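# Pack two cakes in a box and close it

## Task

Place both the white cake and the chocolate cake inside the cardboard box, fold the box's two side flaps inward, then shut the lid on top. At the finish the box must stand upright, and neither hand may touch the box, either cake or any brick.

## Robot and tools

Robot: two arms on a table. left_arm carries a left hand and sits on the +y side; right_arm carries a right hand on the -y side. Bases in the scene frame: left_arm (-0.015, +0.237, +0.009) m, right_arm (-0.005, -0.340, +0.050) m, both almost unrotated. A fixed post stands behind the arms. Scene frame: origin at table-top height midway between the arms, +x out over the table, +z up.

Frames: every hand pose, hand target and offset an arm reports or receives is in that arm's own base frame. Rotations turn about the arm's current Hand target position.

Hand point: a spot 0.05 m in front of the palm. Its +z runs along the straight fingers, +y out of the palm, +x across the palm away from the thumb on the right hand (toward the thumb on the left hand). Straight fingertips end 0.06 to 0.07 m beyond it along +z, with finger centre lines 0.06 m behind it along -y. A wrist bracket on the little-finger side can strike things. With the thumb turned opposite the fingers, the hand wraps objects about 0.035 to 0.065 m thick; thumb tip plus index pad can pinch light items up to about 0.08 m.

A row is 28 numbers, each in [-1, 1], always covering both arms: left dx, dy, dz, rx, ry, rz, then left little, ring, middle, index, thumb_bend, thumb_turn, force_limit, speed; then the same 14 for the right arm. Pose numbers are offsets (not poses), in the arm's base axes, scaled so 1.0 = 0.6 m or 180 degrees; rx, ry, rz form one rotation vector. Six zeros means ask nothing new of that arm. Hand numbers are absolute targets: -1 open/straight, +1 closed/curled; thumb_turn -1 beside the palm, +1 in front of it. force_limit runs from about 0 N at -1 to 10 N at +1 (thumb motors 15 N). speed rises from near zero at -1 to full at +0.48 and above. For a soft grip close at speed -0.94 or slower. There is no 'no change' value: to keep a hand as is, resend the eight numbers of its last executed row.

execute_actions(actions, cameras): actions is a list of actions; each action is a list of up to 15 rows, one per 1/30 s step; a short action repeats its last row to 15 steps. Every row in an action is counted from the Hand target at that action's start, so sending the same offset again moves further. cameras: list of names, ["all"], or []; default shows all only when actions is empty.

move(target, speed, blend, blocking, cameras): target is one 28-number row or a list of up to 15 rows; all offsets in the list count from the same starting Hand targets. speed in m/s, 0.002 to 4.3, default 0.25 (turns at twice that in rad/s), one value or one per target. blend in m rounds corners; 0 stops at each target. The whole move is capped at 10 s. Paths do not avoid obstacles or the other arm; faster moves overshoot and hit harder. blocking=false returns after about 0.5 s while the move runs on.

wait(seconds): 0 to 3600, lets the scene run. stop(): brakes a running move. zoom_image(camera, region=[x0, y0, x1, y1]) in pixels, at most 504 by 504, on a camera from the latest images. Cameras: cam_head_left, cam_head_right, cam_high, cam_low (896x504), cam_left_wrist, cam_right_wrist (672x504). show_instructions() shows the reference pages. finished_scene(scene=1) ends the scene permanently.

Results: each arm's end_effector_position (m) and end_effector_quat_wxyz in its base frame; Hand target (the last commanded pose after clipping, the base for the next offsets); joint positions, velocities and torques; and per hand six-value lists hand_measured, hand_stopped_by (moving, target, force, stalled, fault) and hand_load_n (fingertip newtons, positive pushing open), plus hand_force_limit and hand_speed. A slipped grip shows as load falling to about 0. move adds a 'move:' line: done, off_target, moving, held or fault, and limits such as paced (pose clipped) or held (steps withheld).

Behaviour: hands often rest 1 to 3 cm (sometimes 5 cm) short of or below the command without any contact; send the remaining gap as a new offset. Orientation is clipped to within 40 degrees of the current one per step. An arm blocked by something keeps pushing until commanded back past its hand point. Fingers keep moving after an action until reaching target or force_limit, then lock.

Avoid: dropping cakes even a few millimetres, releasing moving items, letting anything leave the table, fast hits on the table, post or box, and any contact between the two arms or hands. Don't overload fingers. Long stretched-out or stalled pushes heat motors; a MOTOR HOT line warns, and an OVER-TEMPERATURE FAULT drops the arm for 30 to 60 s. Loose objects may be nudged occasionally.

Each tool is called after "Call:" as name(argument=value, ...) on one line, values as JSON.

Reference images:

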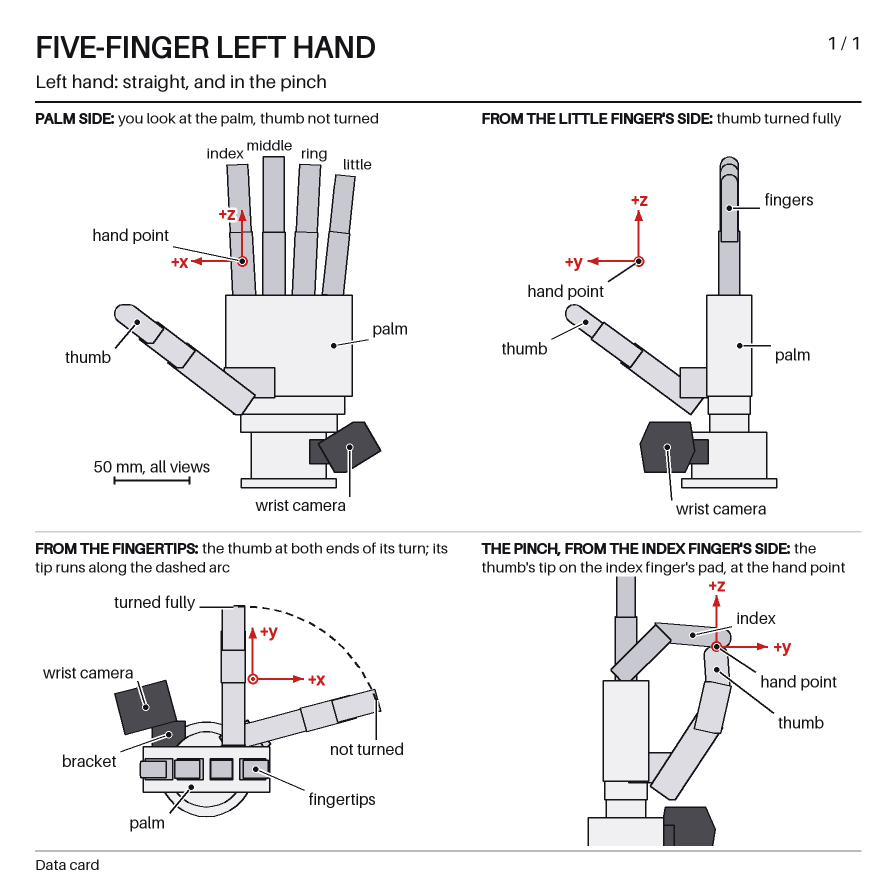

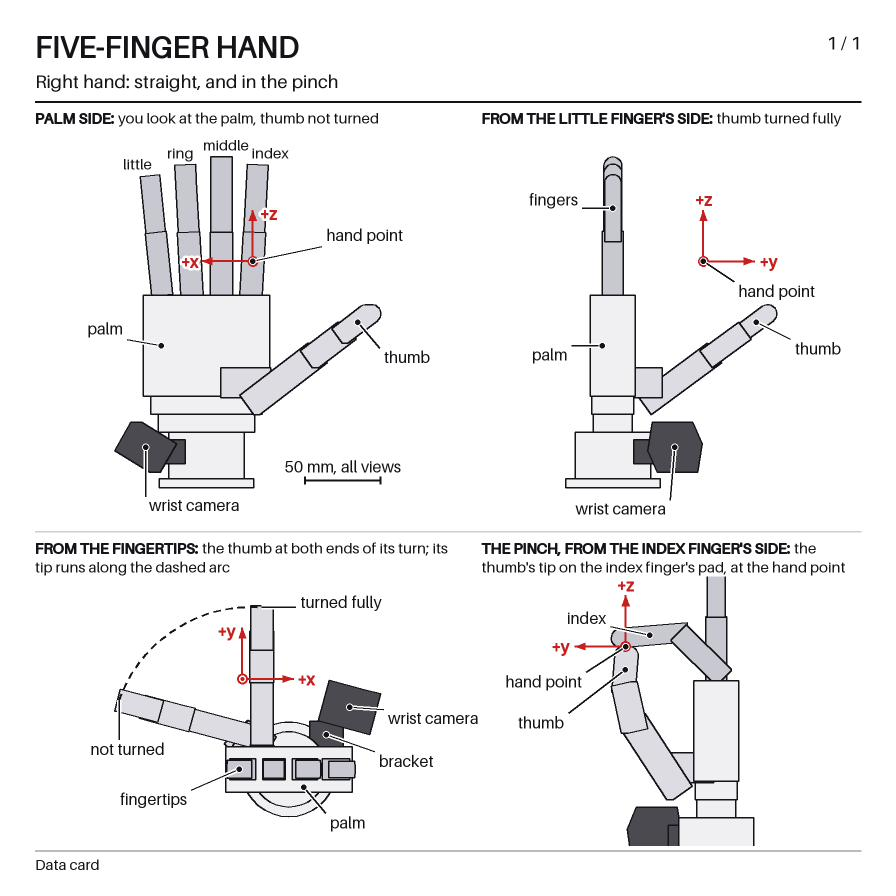

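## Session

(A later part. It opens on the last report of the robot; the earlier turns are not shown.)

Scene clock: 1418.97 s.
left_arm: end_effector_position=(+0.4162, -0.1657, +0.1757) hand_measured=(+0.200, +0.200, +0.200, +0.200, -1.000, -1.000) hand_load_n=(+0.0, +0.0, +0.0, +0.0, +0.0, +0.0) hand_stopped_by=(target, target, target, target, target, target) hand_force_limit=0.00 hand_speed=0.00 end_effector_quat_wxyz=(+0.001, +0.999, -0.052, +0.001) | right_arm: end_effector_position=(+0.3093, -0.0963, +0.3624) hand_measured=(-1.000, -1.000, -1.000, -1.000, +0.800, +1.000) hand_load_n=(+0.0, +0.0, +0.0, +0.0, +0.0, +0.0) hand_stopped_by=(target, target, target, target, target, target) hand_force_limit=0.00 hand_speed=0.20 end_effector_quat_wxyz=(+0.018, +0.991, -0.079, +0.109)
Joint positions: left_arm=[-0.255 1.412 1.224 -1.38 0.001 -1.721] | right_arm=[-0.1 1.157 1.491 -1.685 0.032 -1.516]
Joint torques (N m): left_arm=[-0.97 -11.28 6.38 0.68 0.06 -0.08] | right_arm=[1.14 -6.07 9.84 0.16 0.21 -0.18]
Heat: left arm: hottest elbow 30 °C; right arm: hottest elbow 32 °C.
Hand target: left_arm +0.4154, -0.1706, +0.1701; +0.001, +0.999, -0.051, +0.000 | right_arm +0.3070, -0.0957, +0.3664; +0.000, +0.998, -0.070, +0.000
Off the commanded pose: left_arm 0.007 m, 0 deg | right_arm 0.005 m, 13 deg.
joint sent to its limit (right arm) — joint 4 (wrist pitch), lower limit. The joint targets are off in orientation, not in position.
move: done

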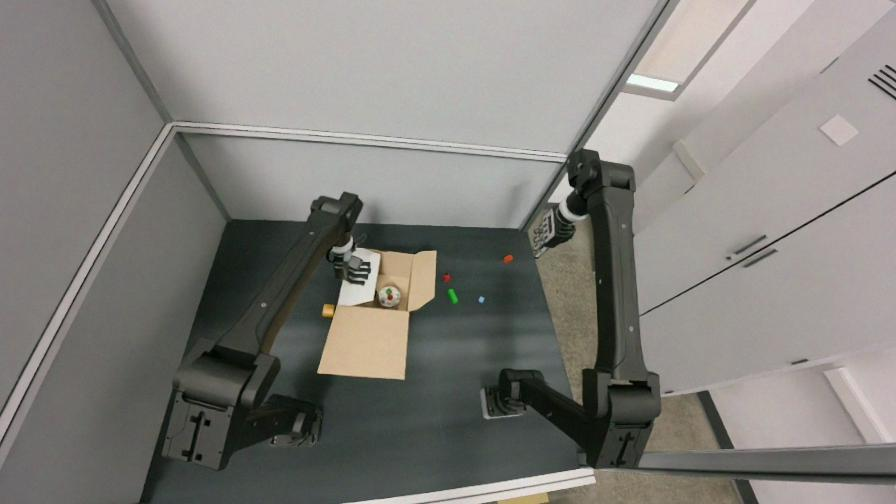

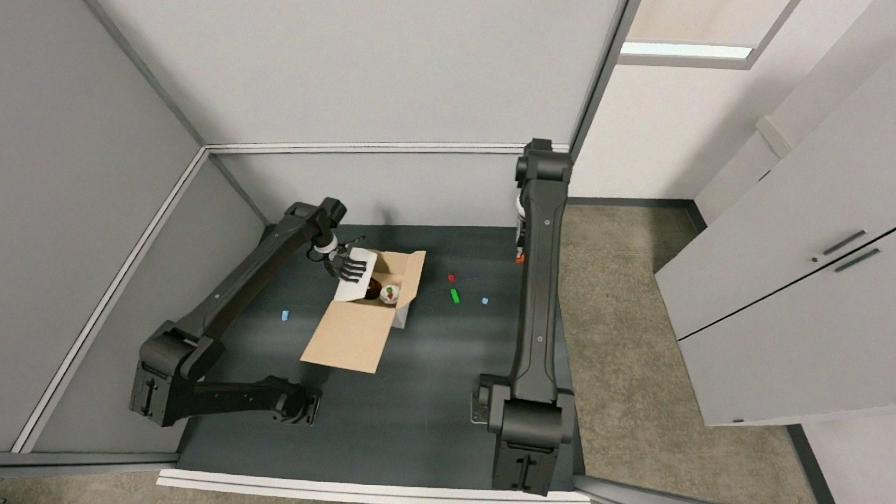

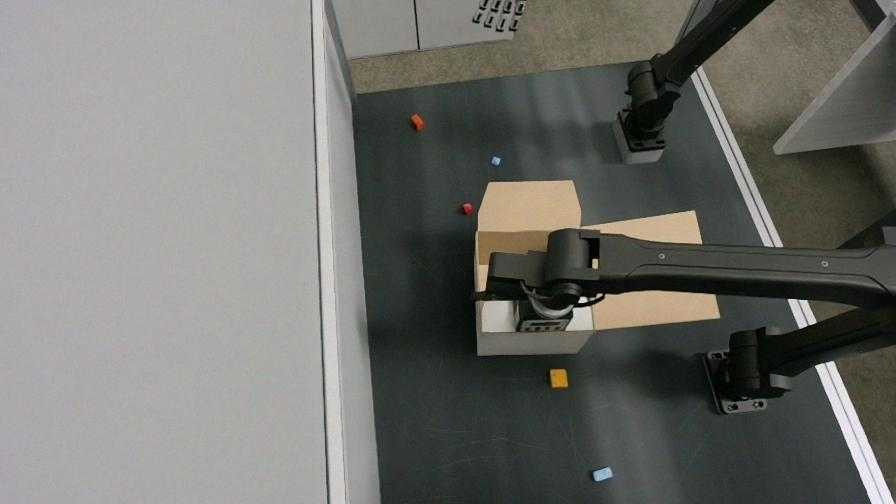

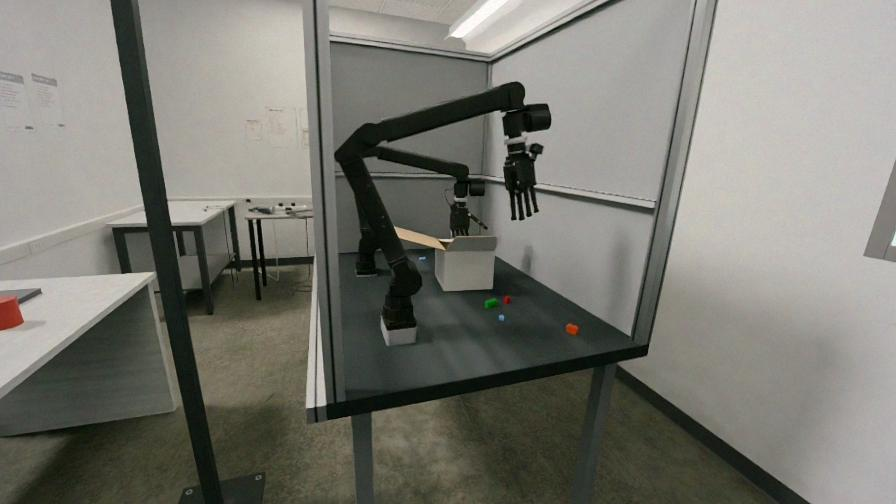

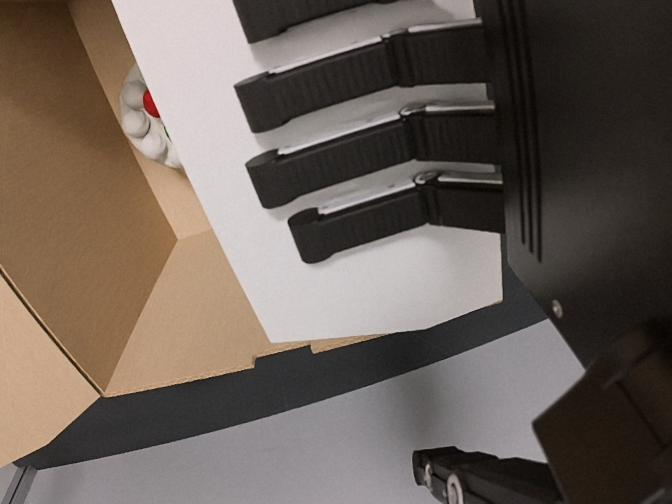

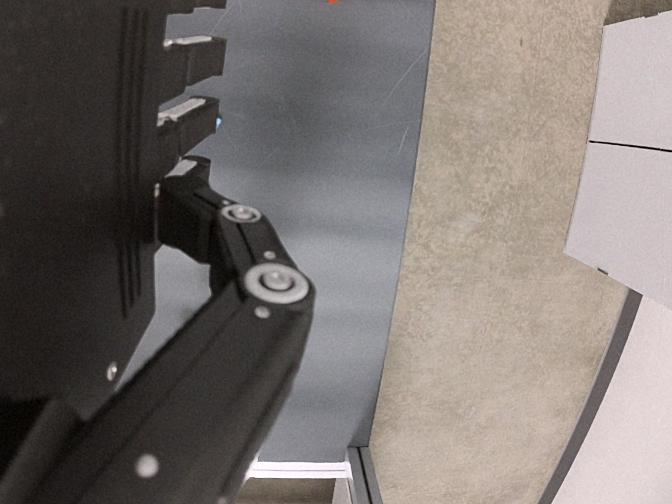

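Call:
move(target=[0,0,-0.028,0,0,0,0.2,0.2,0.2,0.2,-1,-1,0,0, 0,0,0,0,0,0,-1,-1,-1,-1,0.8,1,0,0.2], cameras=["cam_left_wrist"], speed=0.04)

Call:
move(target=[0,0.0,0.12,0,0,0,0.2,0.2,0.2,0.2,-1,-1,0,0, 0,0,0,0,0,0,-1,-1,-1,-1,0.8,1,0,0.2], cameras=["cam_left_wrist","cam_head_left","cam_head_right"], speed=0.1)

Call:
zoom_image(camera="cam_head_left", region=[270, 220, 430, 340])

Scene clock: 1428.97 s.
left_arm: end_effector_position=(+0.4170, -0.1660, +0.1647) hand_measured=(+0.200, +0.200, +0.200, +0.200, -1.000, -1.000) hand_load_n=(-0.5, +0.0, +0.0, +0.0, +0.0, +0.0) hand_stopped_by=(target, target, target, target, target, target) hand_force_limit=0.00 hand_speed=0.00 end_effector_quat_wxyz=(+0.002, +0.999, -0.052, +0.007) | right_arm: end_effector_position=(+0.3093, -0.0963, +0.3624) hand_measured=(-1.000, -1.000, -1.000, -1.000, +0.800, +1.000) hand_load_n=(+0.0, +0.0, +0.0, +0.0, +0.0, +0.0) hand_stopped_by=(target, target, target, target, target, target) hand_force_limit=0.00 hand_speed=0.20 end_effector_quat_wxyz=(+0.018, +0.991, -0.079, +0.109)
Joint positions: left_arm=[-0.255 1.412 1.194 -1.337 0.001 -1.722] | right_arm=[-0.1 1.157 1.491 -1.685 0.032 -1.516]
Joint torques (N m): left_arm=[-0.73 -10.81 6.06 0.8 -0.02 -0.12] | right_arm=[1.08 -6.07 9.77 0.25 0.2 -0.18]
Heat: left arm: hottest elbow 30 °C; right arm: hottest elbow 32 °C.
Hand target: left_arm +0.4154, -0.1706, +0.1533; +0.001, +0.999, -0.051, +0.000 | right_arm +0.3070, -0.0957, +0.3664; +0.000, +0.998, -0.070, +0.000
Off the commanded pose: left_arm 0.012 m, 1 deg | right_arm 0.005 m, 13 deg.
joint sent to its limit (right arm) — joint 4 (wrist pitch), lower limit. The joint targets are off in orientation, not in position.
move: off_target (left_arm)

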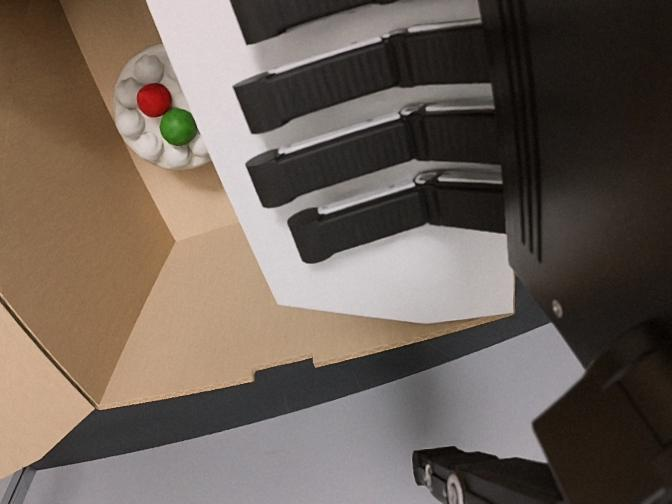

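Scene clock: 1430.20 s.
left_arm: end_effector_position=(+0.4079, -0.1636, +0.2084) hand_measured=(+0.200, +0.200, +0.200, +0.200, -1.000, -1.000) hand_load_n=(+0.0, +0.0, +0.5, +0.0, -0.5, +0.0) hand_stopped_by=(target, target, target, target, target, target) hand_force_limit=0.00 hand_speed=0.00 end_effector_quat_wxyz=(-0.003, +0.999, -0.052, -0.015) | right_arm: end_effector_position=(+0.3093, -0.0963, +0.3624) hand_measured=(-1.000, -1.000, -1.000, -1.000, +0.800, +1.000) hand_load_n=(+0.0, +0.0, +0.0, +0.0, +0.0, +0.5) hand_stopped_by=(target, target, target, target, target, target) hand_force_limit=0.00 hand_speed=0.20 end_effector_quat_wxyz=(+0.018, +0.991, -0.079, +0.109)
Joint positions: left_arm=[-0.255 1.4 1.302 -1.503 0.001 -1.722] | right_arm=[-0.1 1.157 1.491 -1.685 0.032 -1.516]
Joint torques (N m): left_arm=[-1.14 -12.45 9.88 -0.18 0.02 -0.05] | right_arm=[1.08 -5.89 9.83 0.13 0.19 -0.17]
Heat: left arm: hottest elbow 30 °C; right arm: hottest elbow 32 °C.
Hand target: left_arm +0.4154, -0.1706, +0.2254; +0.001, +0.999, -0.052, +0.000 | right_arm +0.3070, -0.0957, +0.3664; +0.000, +0.998, -0.070, +0.000
Off the commanded pose: left_arm 0.020 m, 2 deg | right_arm 0.005 m, 13 deg.
joint sent to its limit (right arm) — joint 4 (wrist pitch), lower limit. The joint targets are off in orientation, not in position.
move: off_target (left_arm)
Images, in order (width x height): cam_head_left 896x504, cam_head_right 896x504, cam_left_wrist 672x504.

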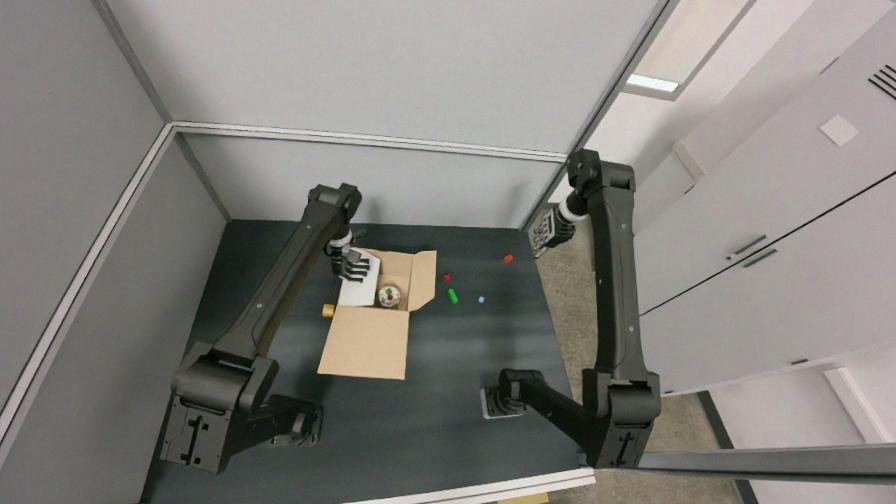

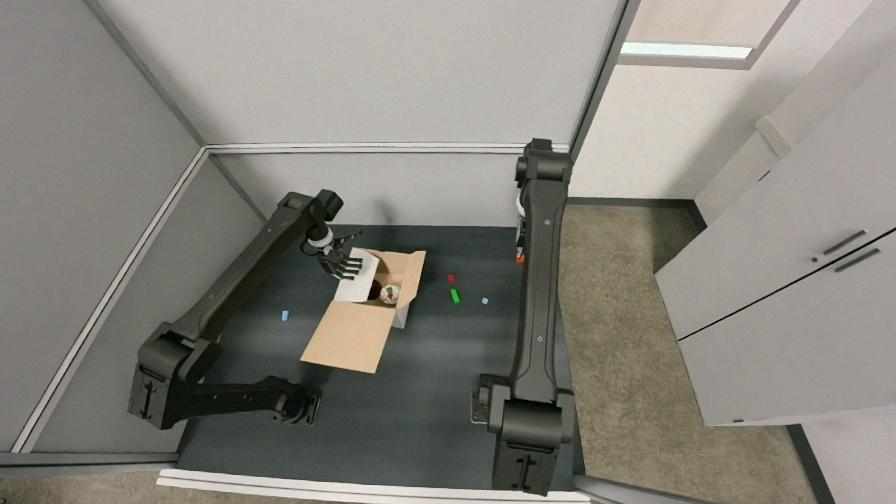

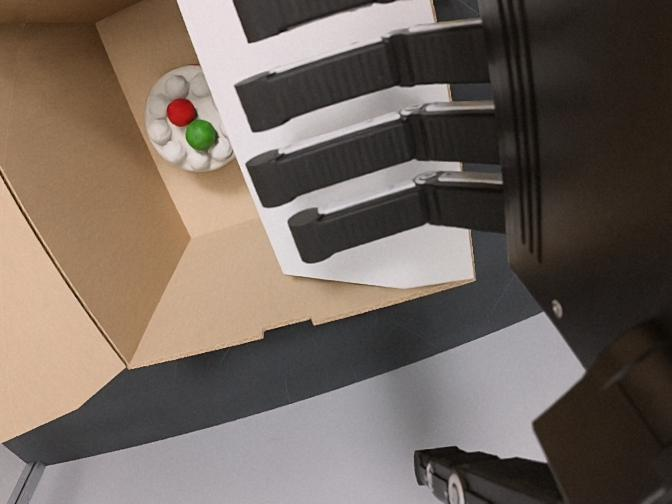

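Scaled by 3.150.

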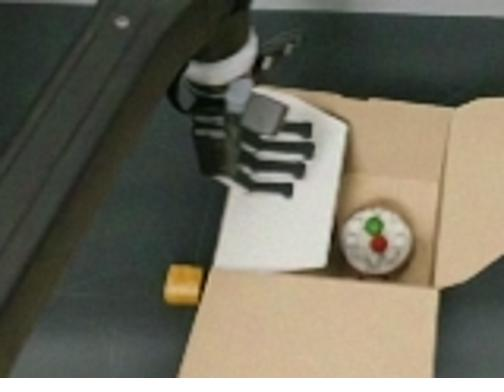

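Call:
move(target=[0,0.317,0.1,0,0,0,0.2,0.2,0.2,0.2,-1,-1,0,0, 0.086,0.4377,-0.144,0,0,-0.841,-1,-1,-1,-1,0.8,1,0,0.2], cameras=["all"], speed=0.2)

Scene clock: 1468.73 s.
left_arm: end_effector_position=(+0.4065, +0.0134, +0.2755) hand_measured=(+0.200, +0.200, +0.200, +0.200, -1.000, -1.000) hand_load_n=(+0.0, +0.0, +0.0, +0.0, +0.0, +0.0) hand_stopped_by=(target, target, target, target, target, target) hand_force_limit=0.00 hand_speed=0.00 end_effector_quat_wxyz=(+0.002, +0.999, -0.051, -0.007) | right_arm: end_effector_position=(+0.3585, +0.1646, +0.2771) hand_measured=(-1.000, -1.000, -1.000, -1.000, +0.800, +1.000) hand_load_n=(+0.0, +0.0, +0.0, +0.0, +0.0, +0.0) hand_stopped_by=(target, target, target, target, target, target) hand_force_limit=0.00 hand_speed=0.20 end_effector_quat_wxyz=(-0.011, -0.183, +0.983, -0.001)
Joint positions: left_arm=[0.199 1.369 1.444 -1.66 0.001 -1.27] | right_arm=[0.272 1.31 1.393 -1.676 0.001 1.475]
Joint torques (N m): left_arm=[0.5 -9.41 10.18 -0.1 -0.01 0.2] | right_arm=[1.49 -8.94 8.9 0.65 -0.03 0.12]
Heat: left arm: hottest elbow 31 °C; right arm: hottest elbow 31 °C.
Hand target: left_arm +0.4154, +0.0196, +0.2854; +0.001, +0.999, -0.052, +0.000 | right_arm +0.3585, +0.1668, +0.2800; +0.000, -0.179, +0.984, +0.000
Off the commanded pose: left_arm 0.015 m, 1 deg | right_arm 0.004 m, 1 deg.
move: off_target (left_arm)

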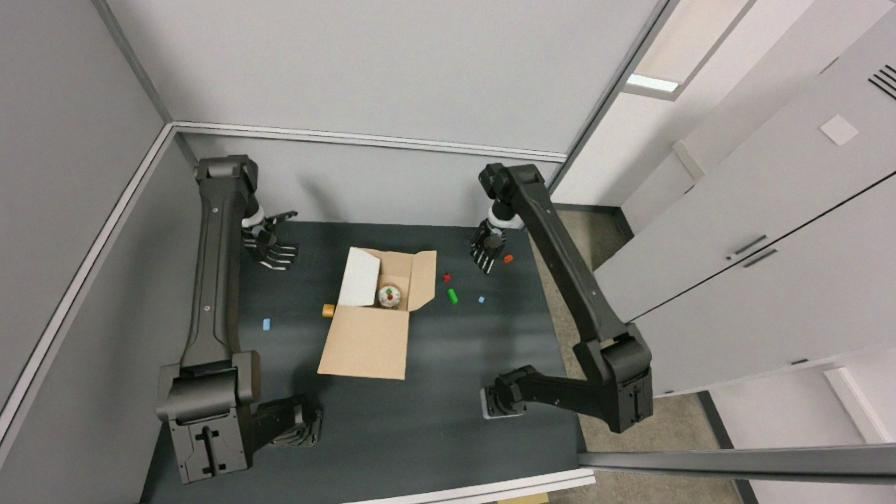

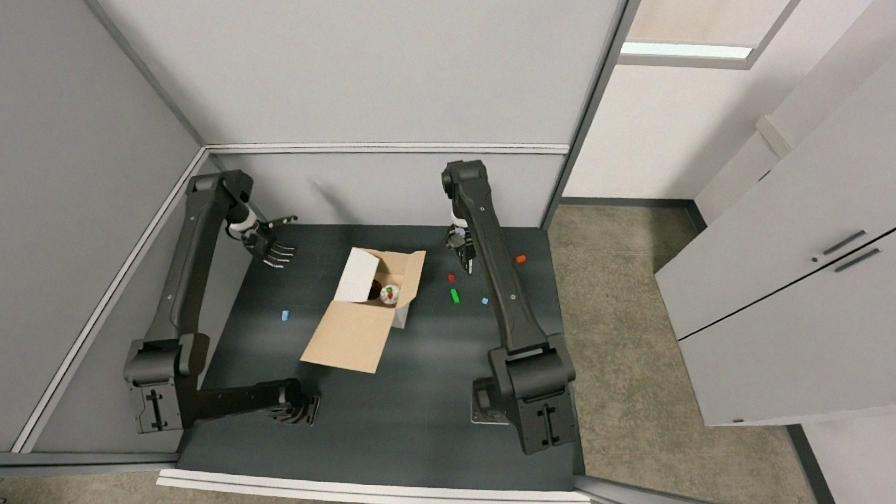

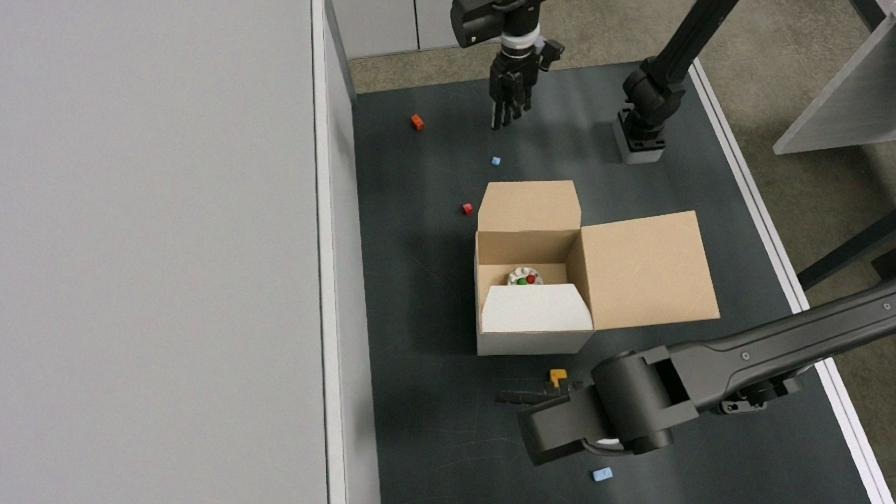

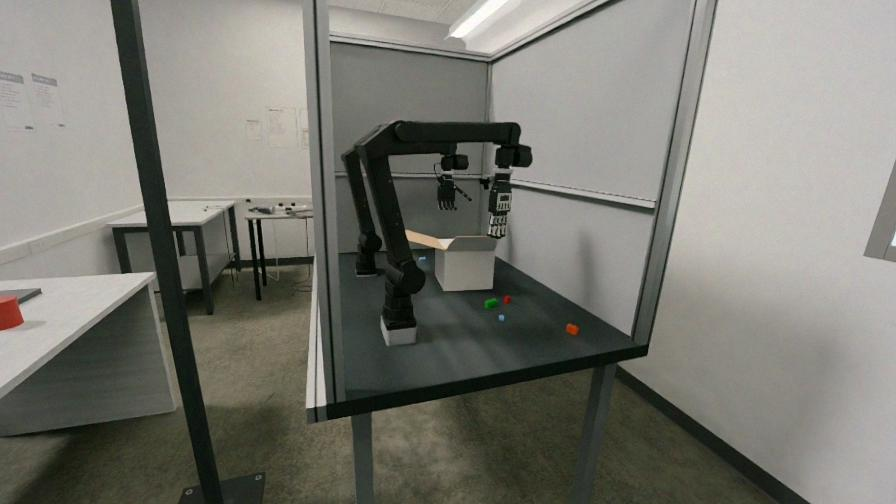

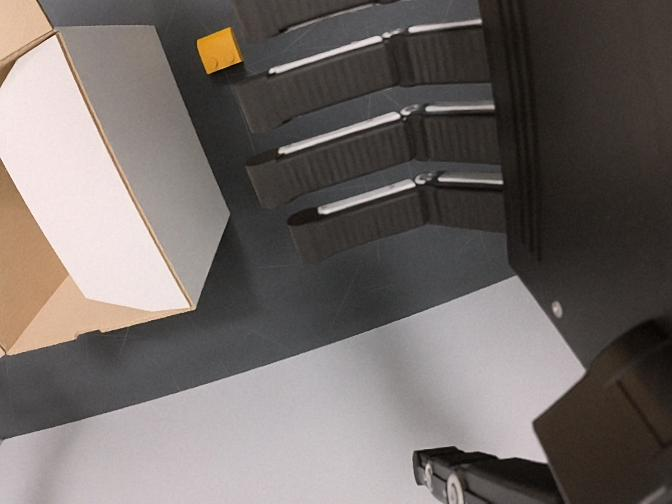

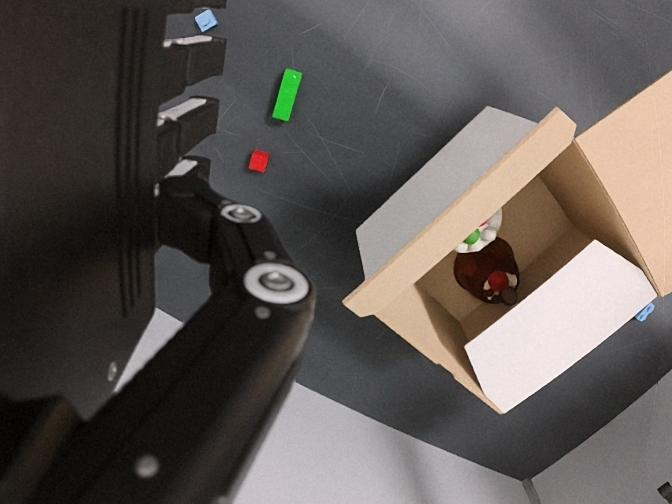

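Call:
move(target=[[0,0,0,0,0,0,0.2,0.2,0.2,0.2,-1,-1,0,0, 0,0,0,0,0,0,0.2,0.2,0.2,0.2,0.8,1,0,0.1],[0,0,0,0,0,0,0.2,0.2,0.2,0.2,-1,-1,0,0, 0,0,-0.283,0,0,0,0.2,0.2,0.2,0.2,0.8,1,0,0.1]], cameras=["all"], speed=0.12)

Call:
zoom_image(camera="cam_head_right", region=[330, 220, 490, 340])

Call:
zoom_image(camera="cam_head_left", region=[330, 220, 490, 340])

Call:
zoom_image(camera="cam_low", region=[400, 130, 560, 310])

Scene clock: 1480.77 s.
left_arm: end_effector_position=(+0.4065, +0.0134, +0.2755) hand_measured=(+0.200, +0.200, +0.200, +0.200, -1.000, -1.000) hand_load_n=(+0.0, +0.0, +0.0, +0.0, +0.0, +0.0) hand_stopped_by=(target, target, target, target, target, target) hand_force_limit=0.00 hand_speed=0.00 end_effector_quat_wxyz=(+0.002, +0.999, -0.051, -0.007) | right_arm: end_effector_position=(+0.3558, +0.1640, +0.1153) hand_measured=(+0.200, +0.200, -0.006, +0.198, +0.800, +1.000) hand_load_n=(+0.0, +0.0, +8.0, +5.0, +2.0, +3.0) hand_stopped_by=(target, target, force, target, target, target) hand_force_limit=0.00 hand_speed=0.10 end_effector_quat_wxyz=(+0.001, -0.182, +0.983, +0.000)
Joint positions: left_arm=[0.199 1.369 1.444 -1.66 0.001 -1.27] | right_arm=[0.272 1.344 0.993 -1.219 0.001 1.476]
Joint torques (N m): left_arm=[1.9 -9.58 9.94 0.09 -0.02 0.23] | right_arm=[1.26 -6.89 8.77 0.7 -0.07 0.08]
Heat: left arm: hottest elbow 31 °C; right arm: hottest elbow 31 °C.
Hand target: left_arm +0.4154, +0.0196, +0.2854; +0.001, +0.999, -0.051, +0.000 | right_arm +0.3585, +0.1669, +0.1101; +0.000, -0.179, +0.984, +0.000
Off the commanded pose: left_arm 0.015 m, 1 deg | right_arm 0.006 m, 0 deg.
move: done

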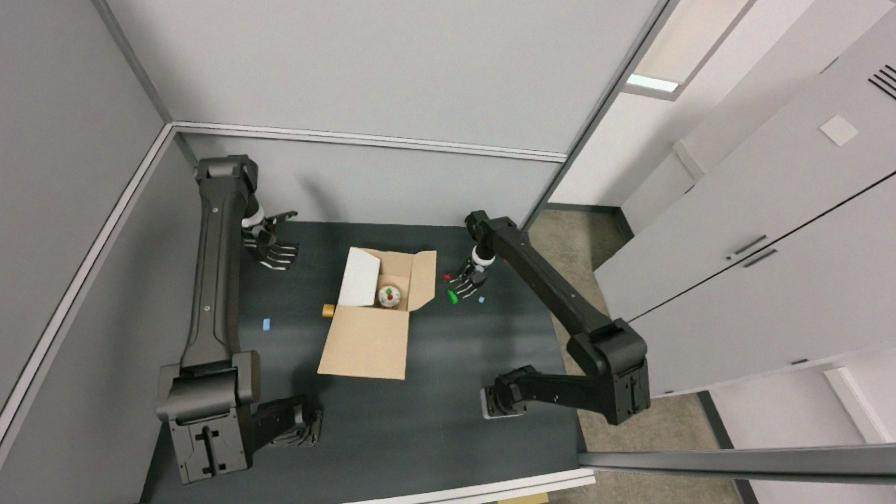

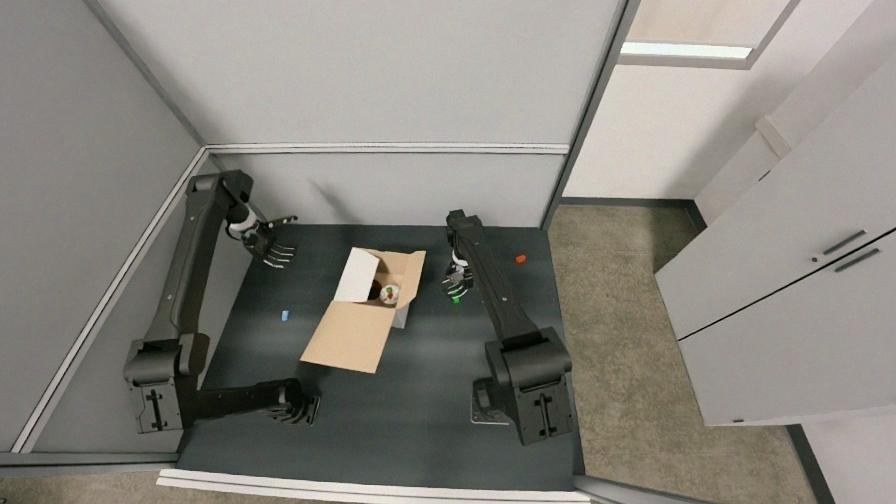

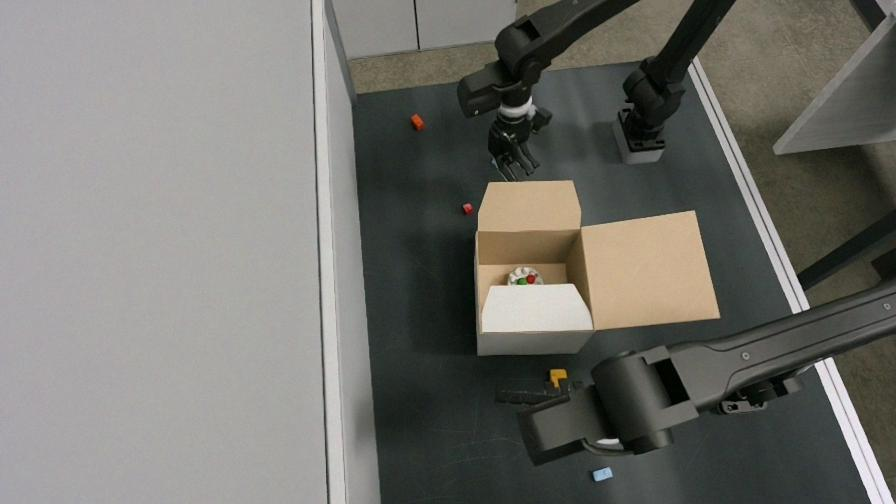

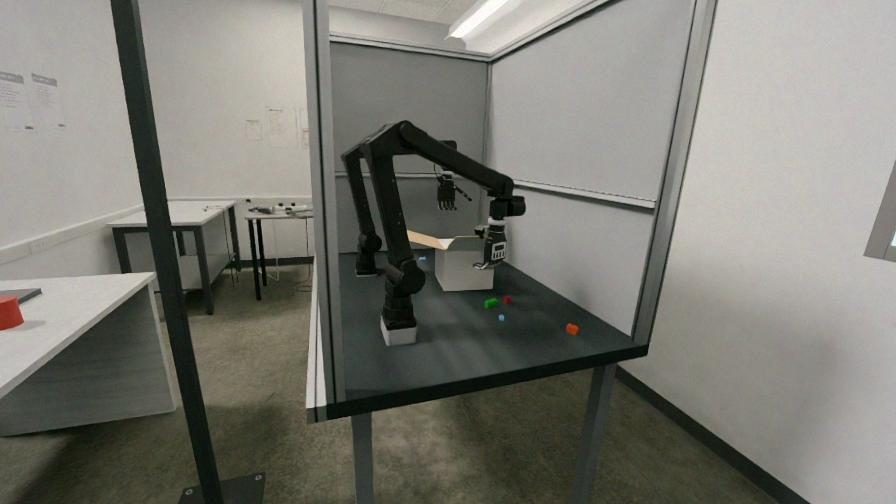

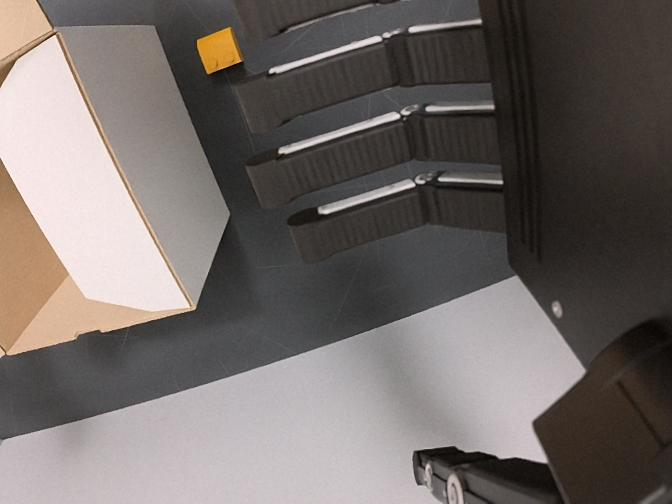

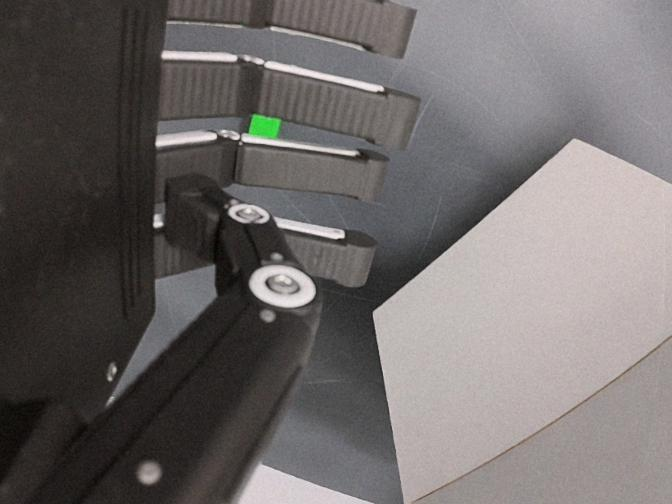

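Scaled by 3.150.

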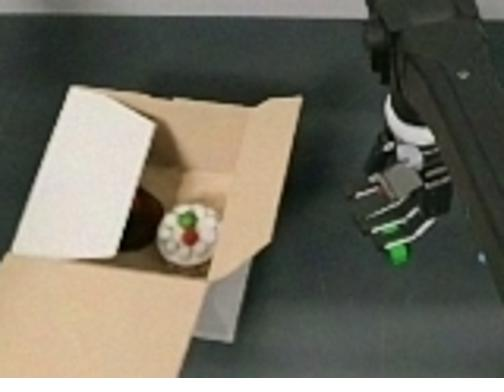

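Scaled by 3.150.

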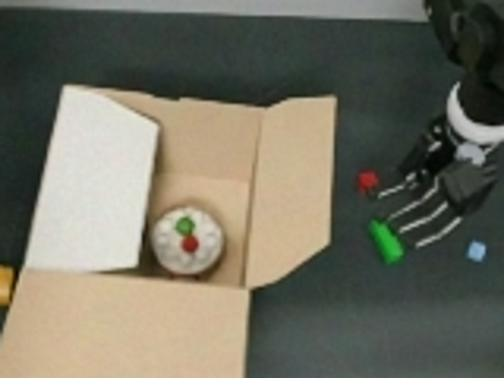

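Scaled by 2.800.

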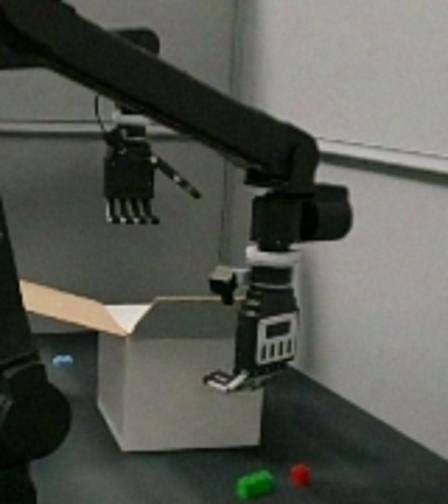

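Call:
move(target=[[0,0,0,0,0,0,0.2,0.2,0.2,0.2,-1,-1,0,0, 0,0,-0.01,0,0,0,0.2,0.2,-0.1,-0.1,0.8,1,0,0.1],[0,0,0,0,0,0,0.2,0.2,0.2,0.2,-1,-1,0,0, 0.0153,0.1156,-0.01,0,0,0,0.2,0.2,-0.1,-0.1,0.8,1,0,0.1]], cameras=["all"], speed=0.08)

Call:
zoom_image(camera="cam_head_left", region=[330, 220, 490, 340])

Call:
zoom_image(camera="cam_low", region=[400, 130, 560, 310])

Scene clock: 1497.07 s.
left_arm: end_effector_position=(+0.4065, +0.0134, +0.2755) hand_measured=(+0.200, +0.200, +0.200, +0.200, -1.000, -1.000) hand_load_n=(+0.0, +0.0, +0.0, +0.0, +0.0, +0.0) hand_stopped_by=(target, target, target, target, target, target) hand_force_limit=0.00 hand_speed=0.00 end_effector_quat_wxyz=(+0.002, +0.999, -0.051, -0.007) | right_arm: end_effector_position=(+0.3513, +0.2274, +0.0981) hand_measured=(+0.200, +0.200, -0.100, -0.100, +0.800, +1.000) hand_load_n=(+0.0, +0.0, +5.5, -1.5, +2.0, +3.0) hand_stopped_by=(target, target, force, target, target, target) hand_force_limit=0.00 hand_speed=0.10 end_effector_quat_wxyz=(-0.013, -0.184, +0.983, -0.004)
Joint positions: left_arm=[0.199 1.369 1.444 -1.66 0.001 -1.27] | right_arm=[0.437 1.427 1.03 -1.201 0.001 1.637]
Joint torques (N m): left_arm=[0.79 -9.41 9.99 -0.08 0.01 0.22] | right_arm=[0.97 -7.59 11.62 0.61 -0.07 0.12]
Heat: left arm: hottest elbow 32 °C; right arm: hottest elbow 30 °C.
Hand target: left_arm +0.4154, +0.0196, +0.2854; +0.001, +0.999, -0.051, +0.000 | right_arm +0.3678, +0.2362, +0.1041; +0.000, -0.179, +0.984, +0.000
Off the commanded pose: left_arm 0.015 m, 1 deg | right_arm 0.020 m, 2 deg.
move: off_target (right_arm)

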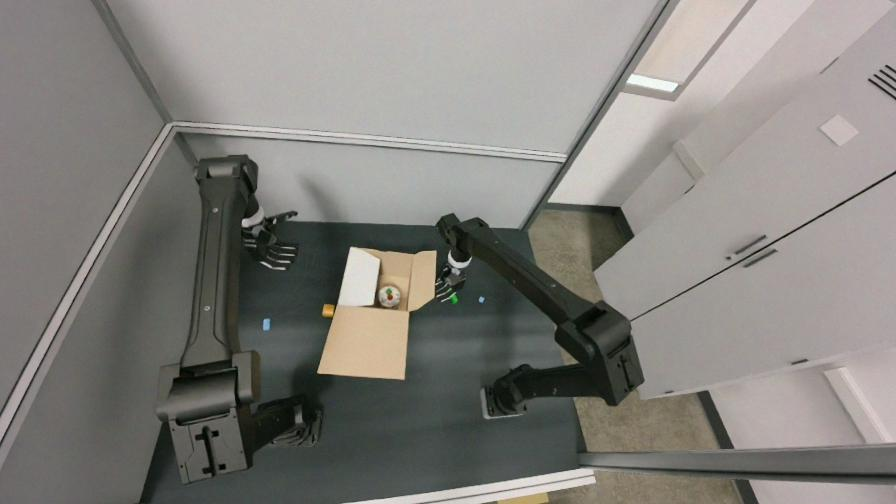

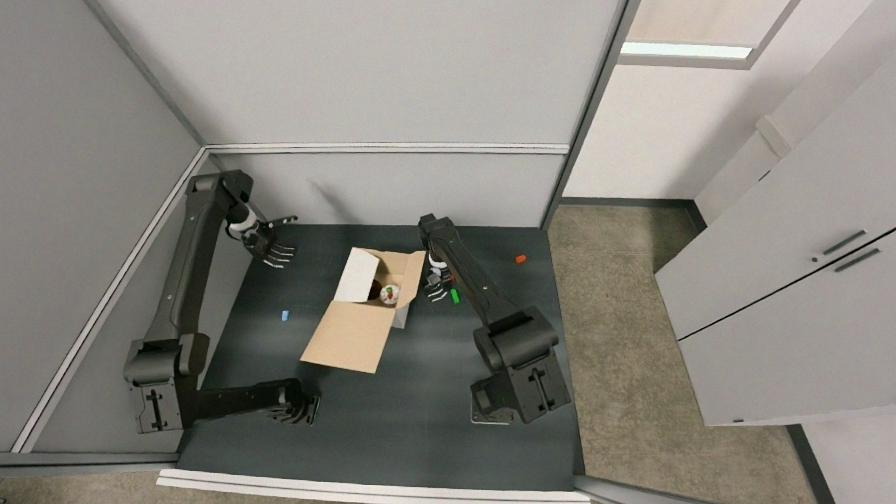

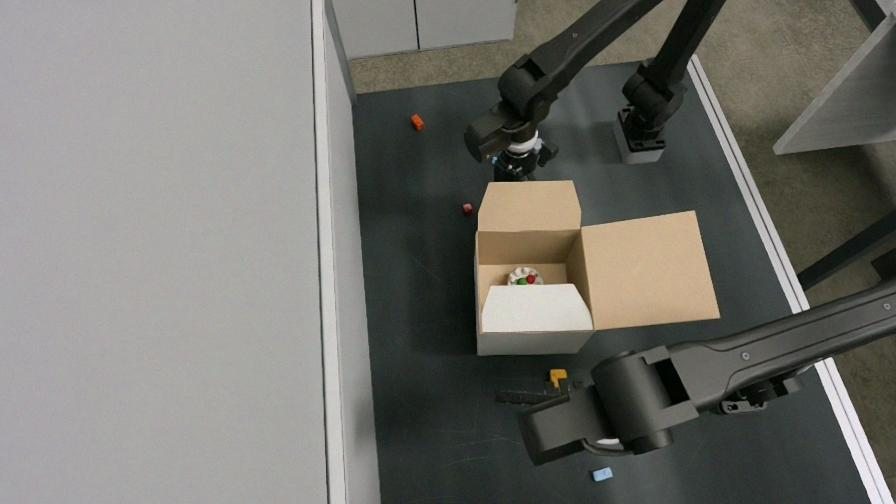

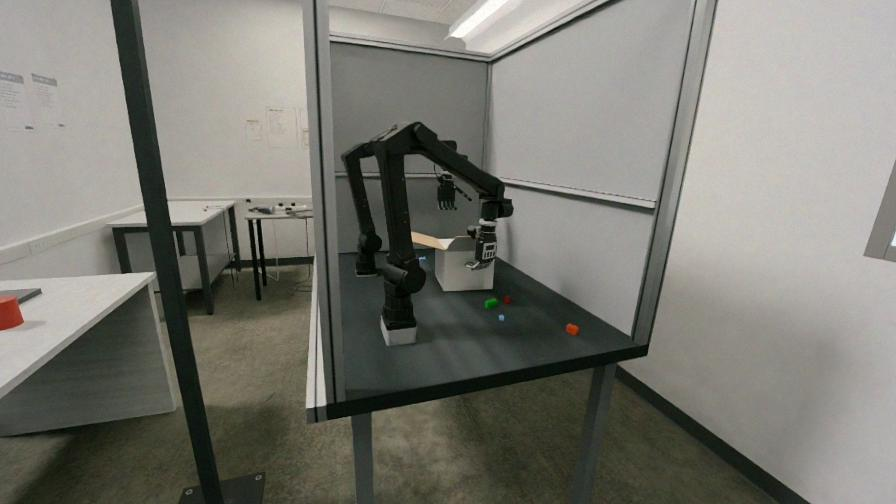

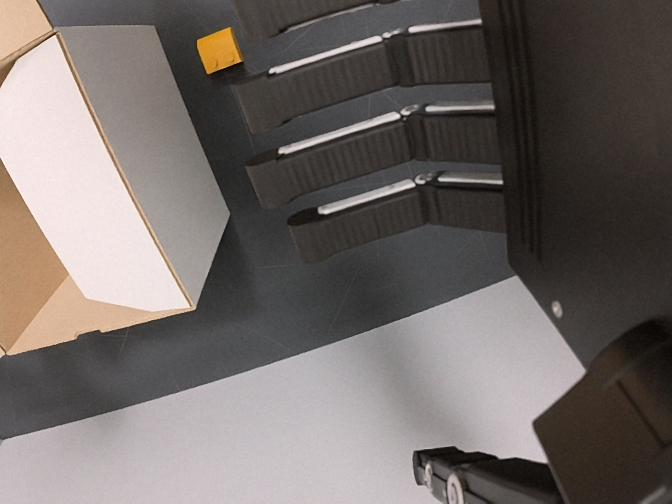

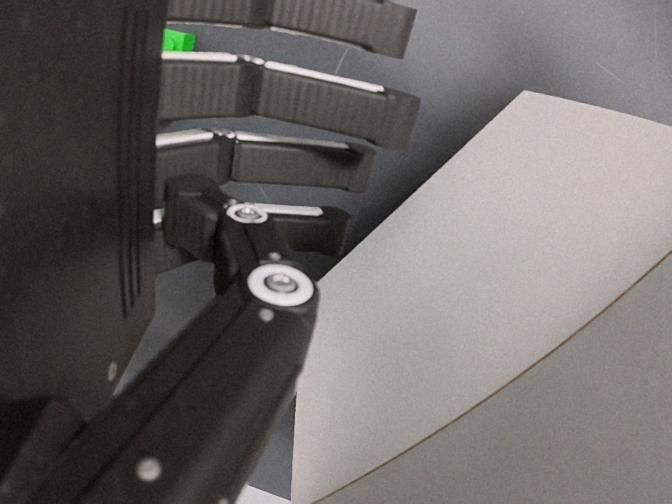

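Scaled by 3.150.

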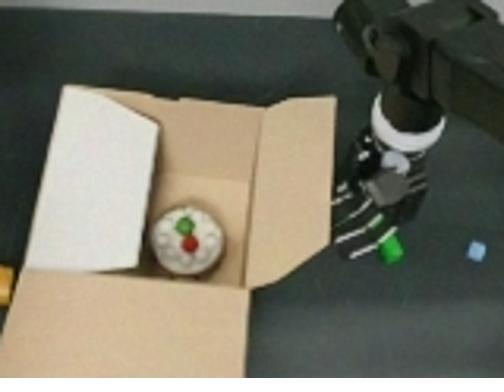

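Scaled by 2.800.

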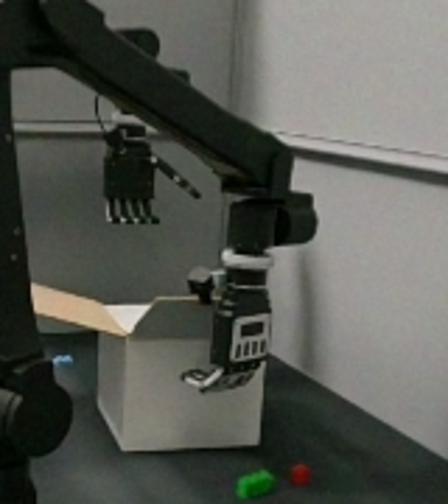

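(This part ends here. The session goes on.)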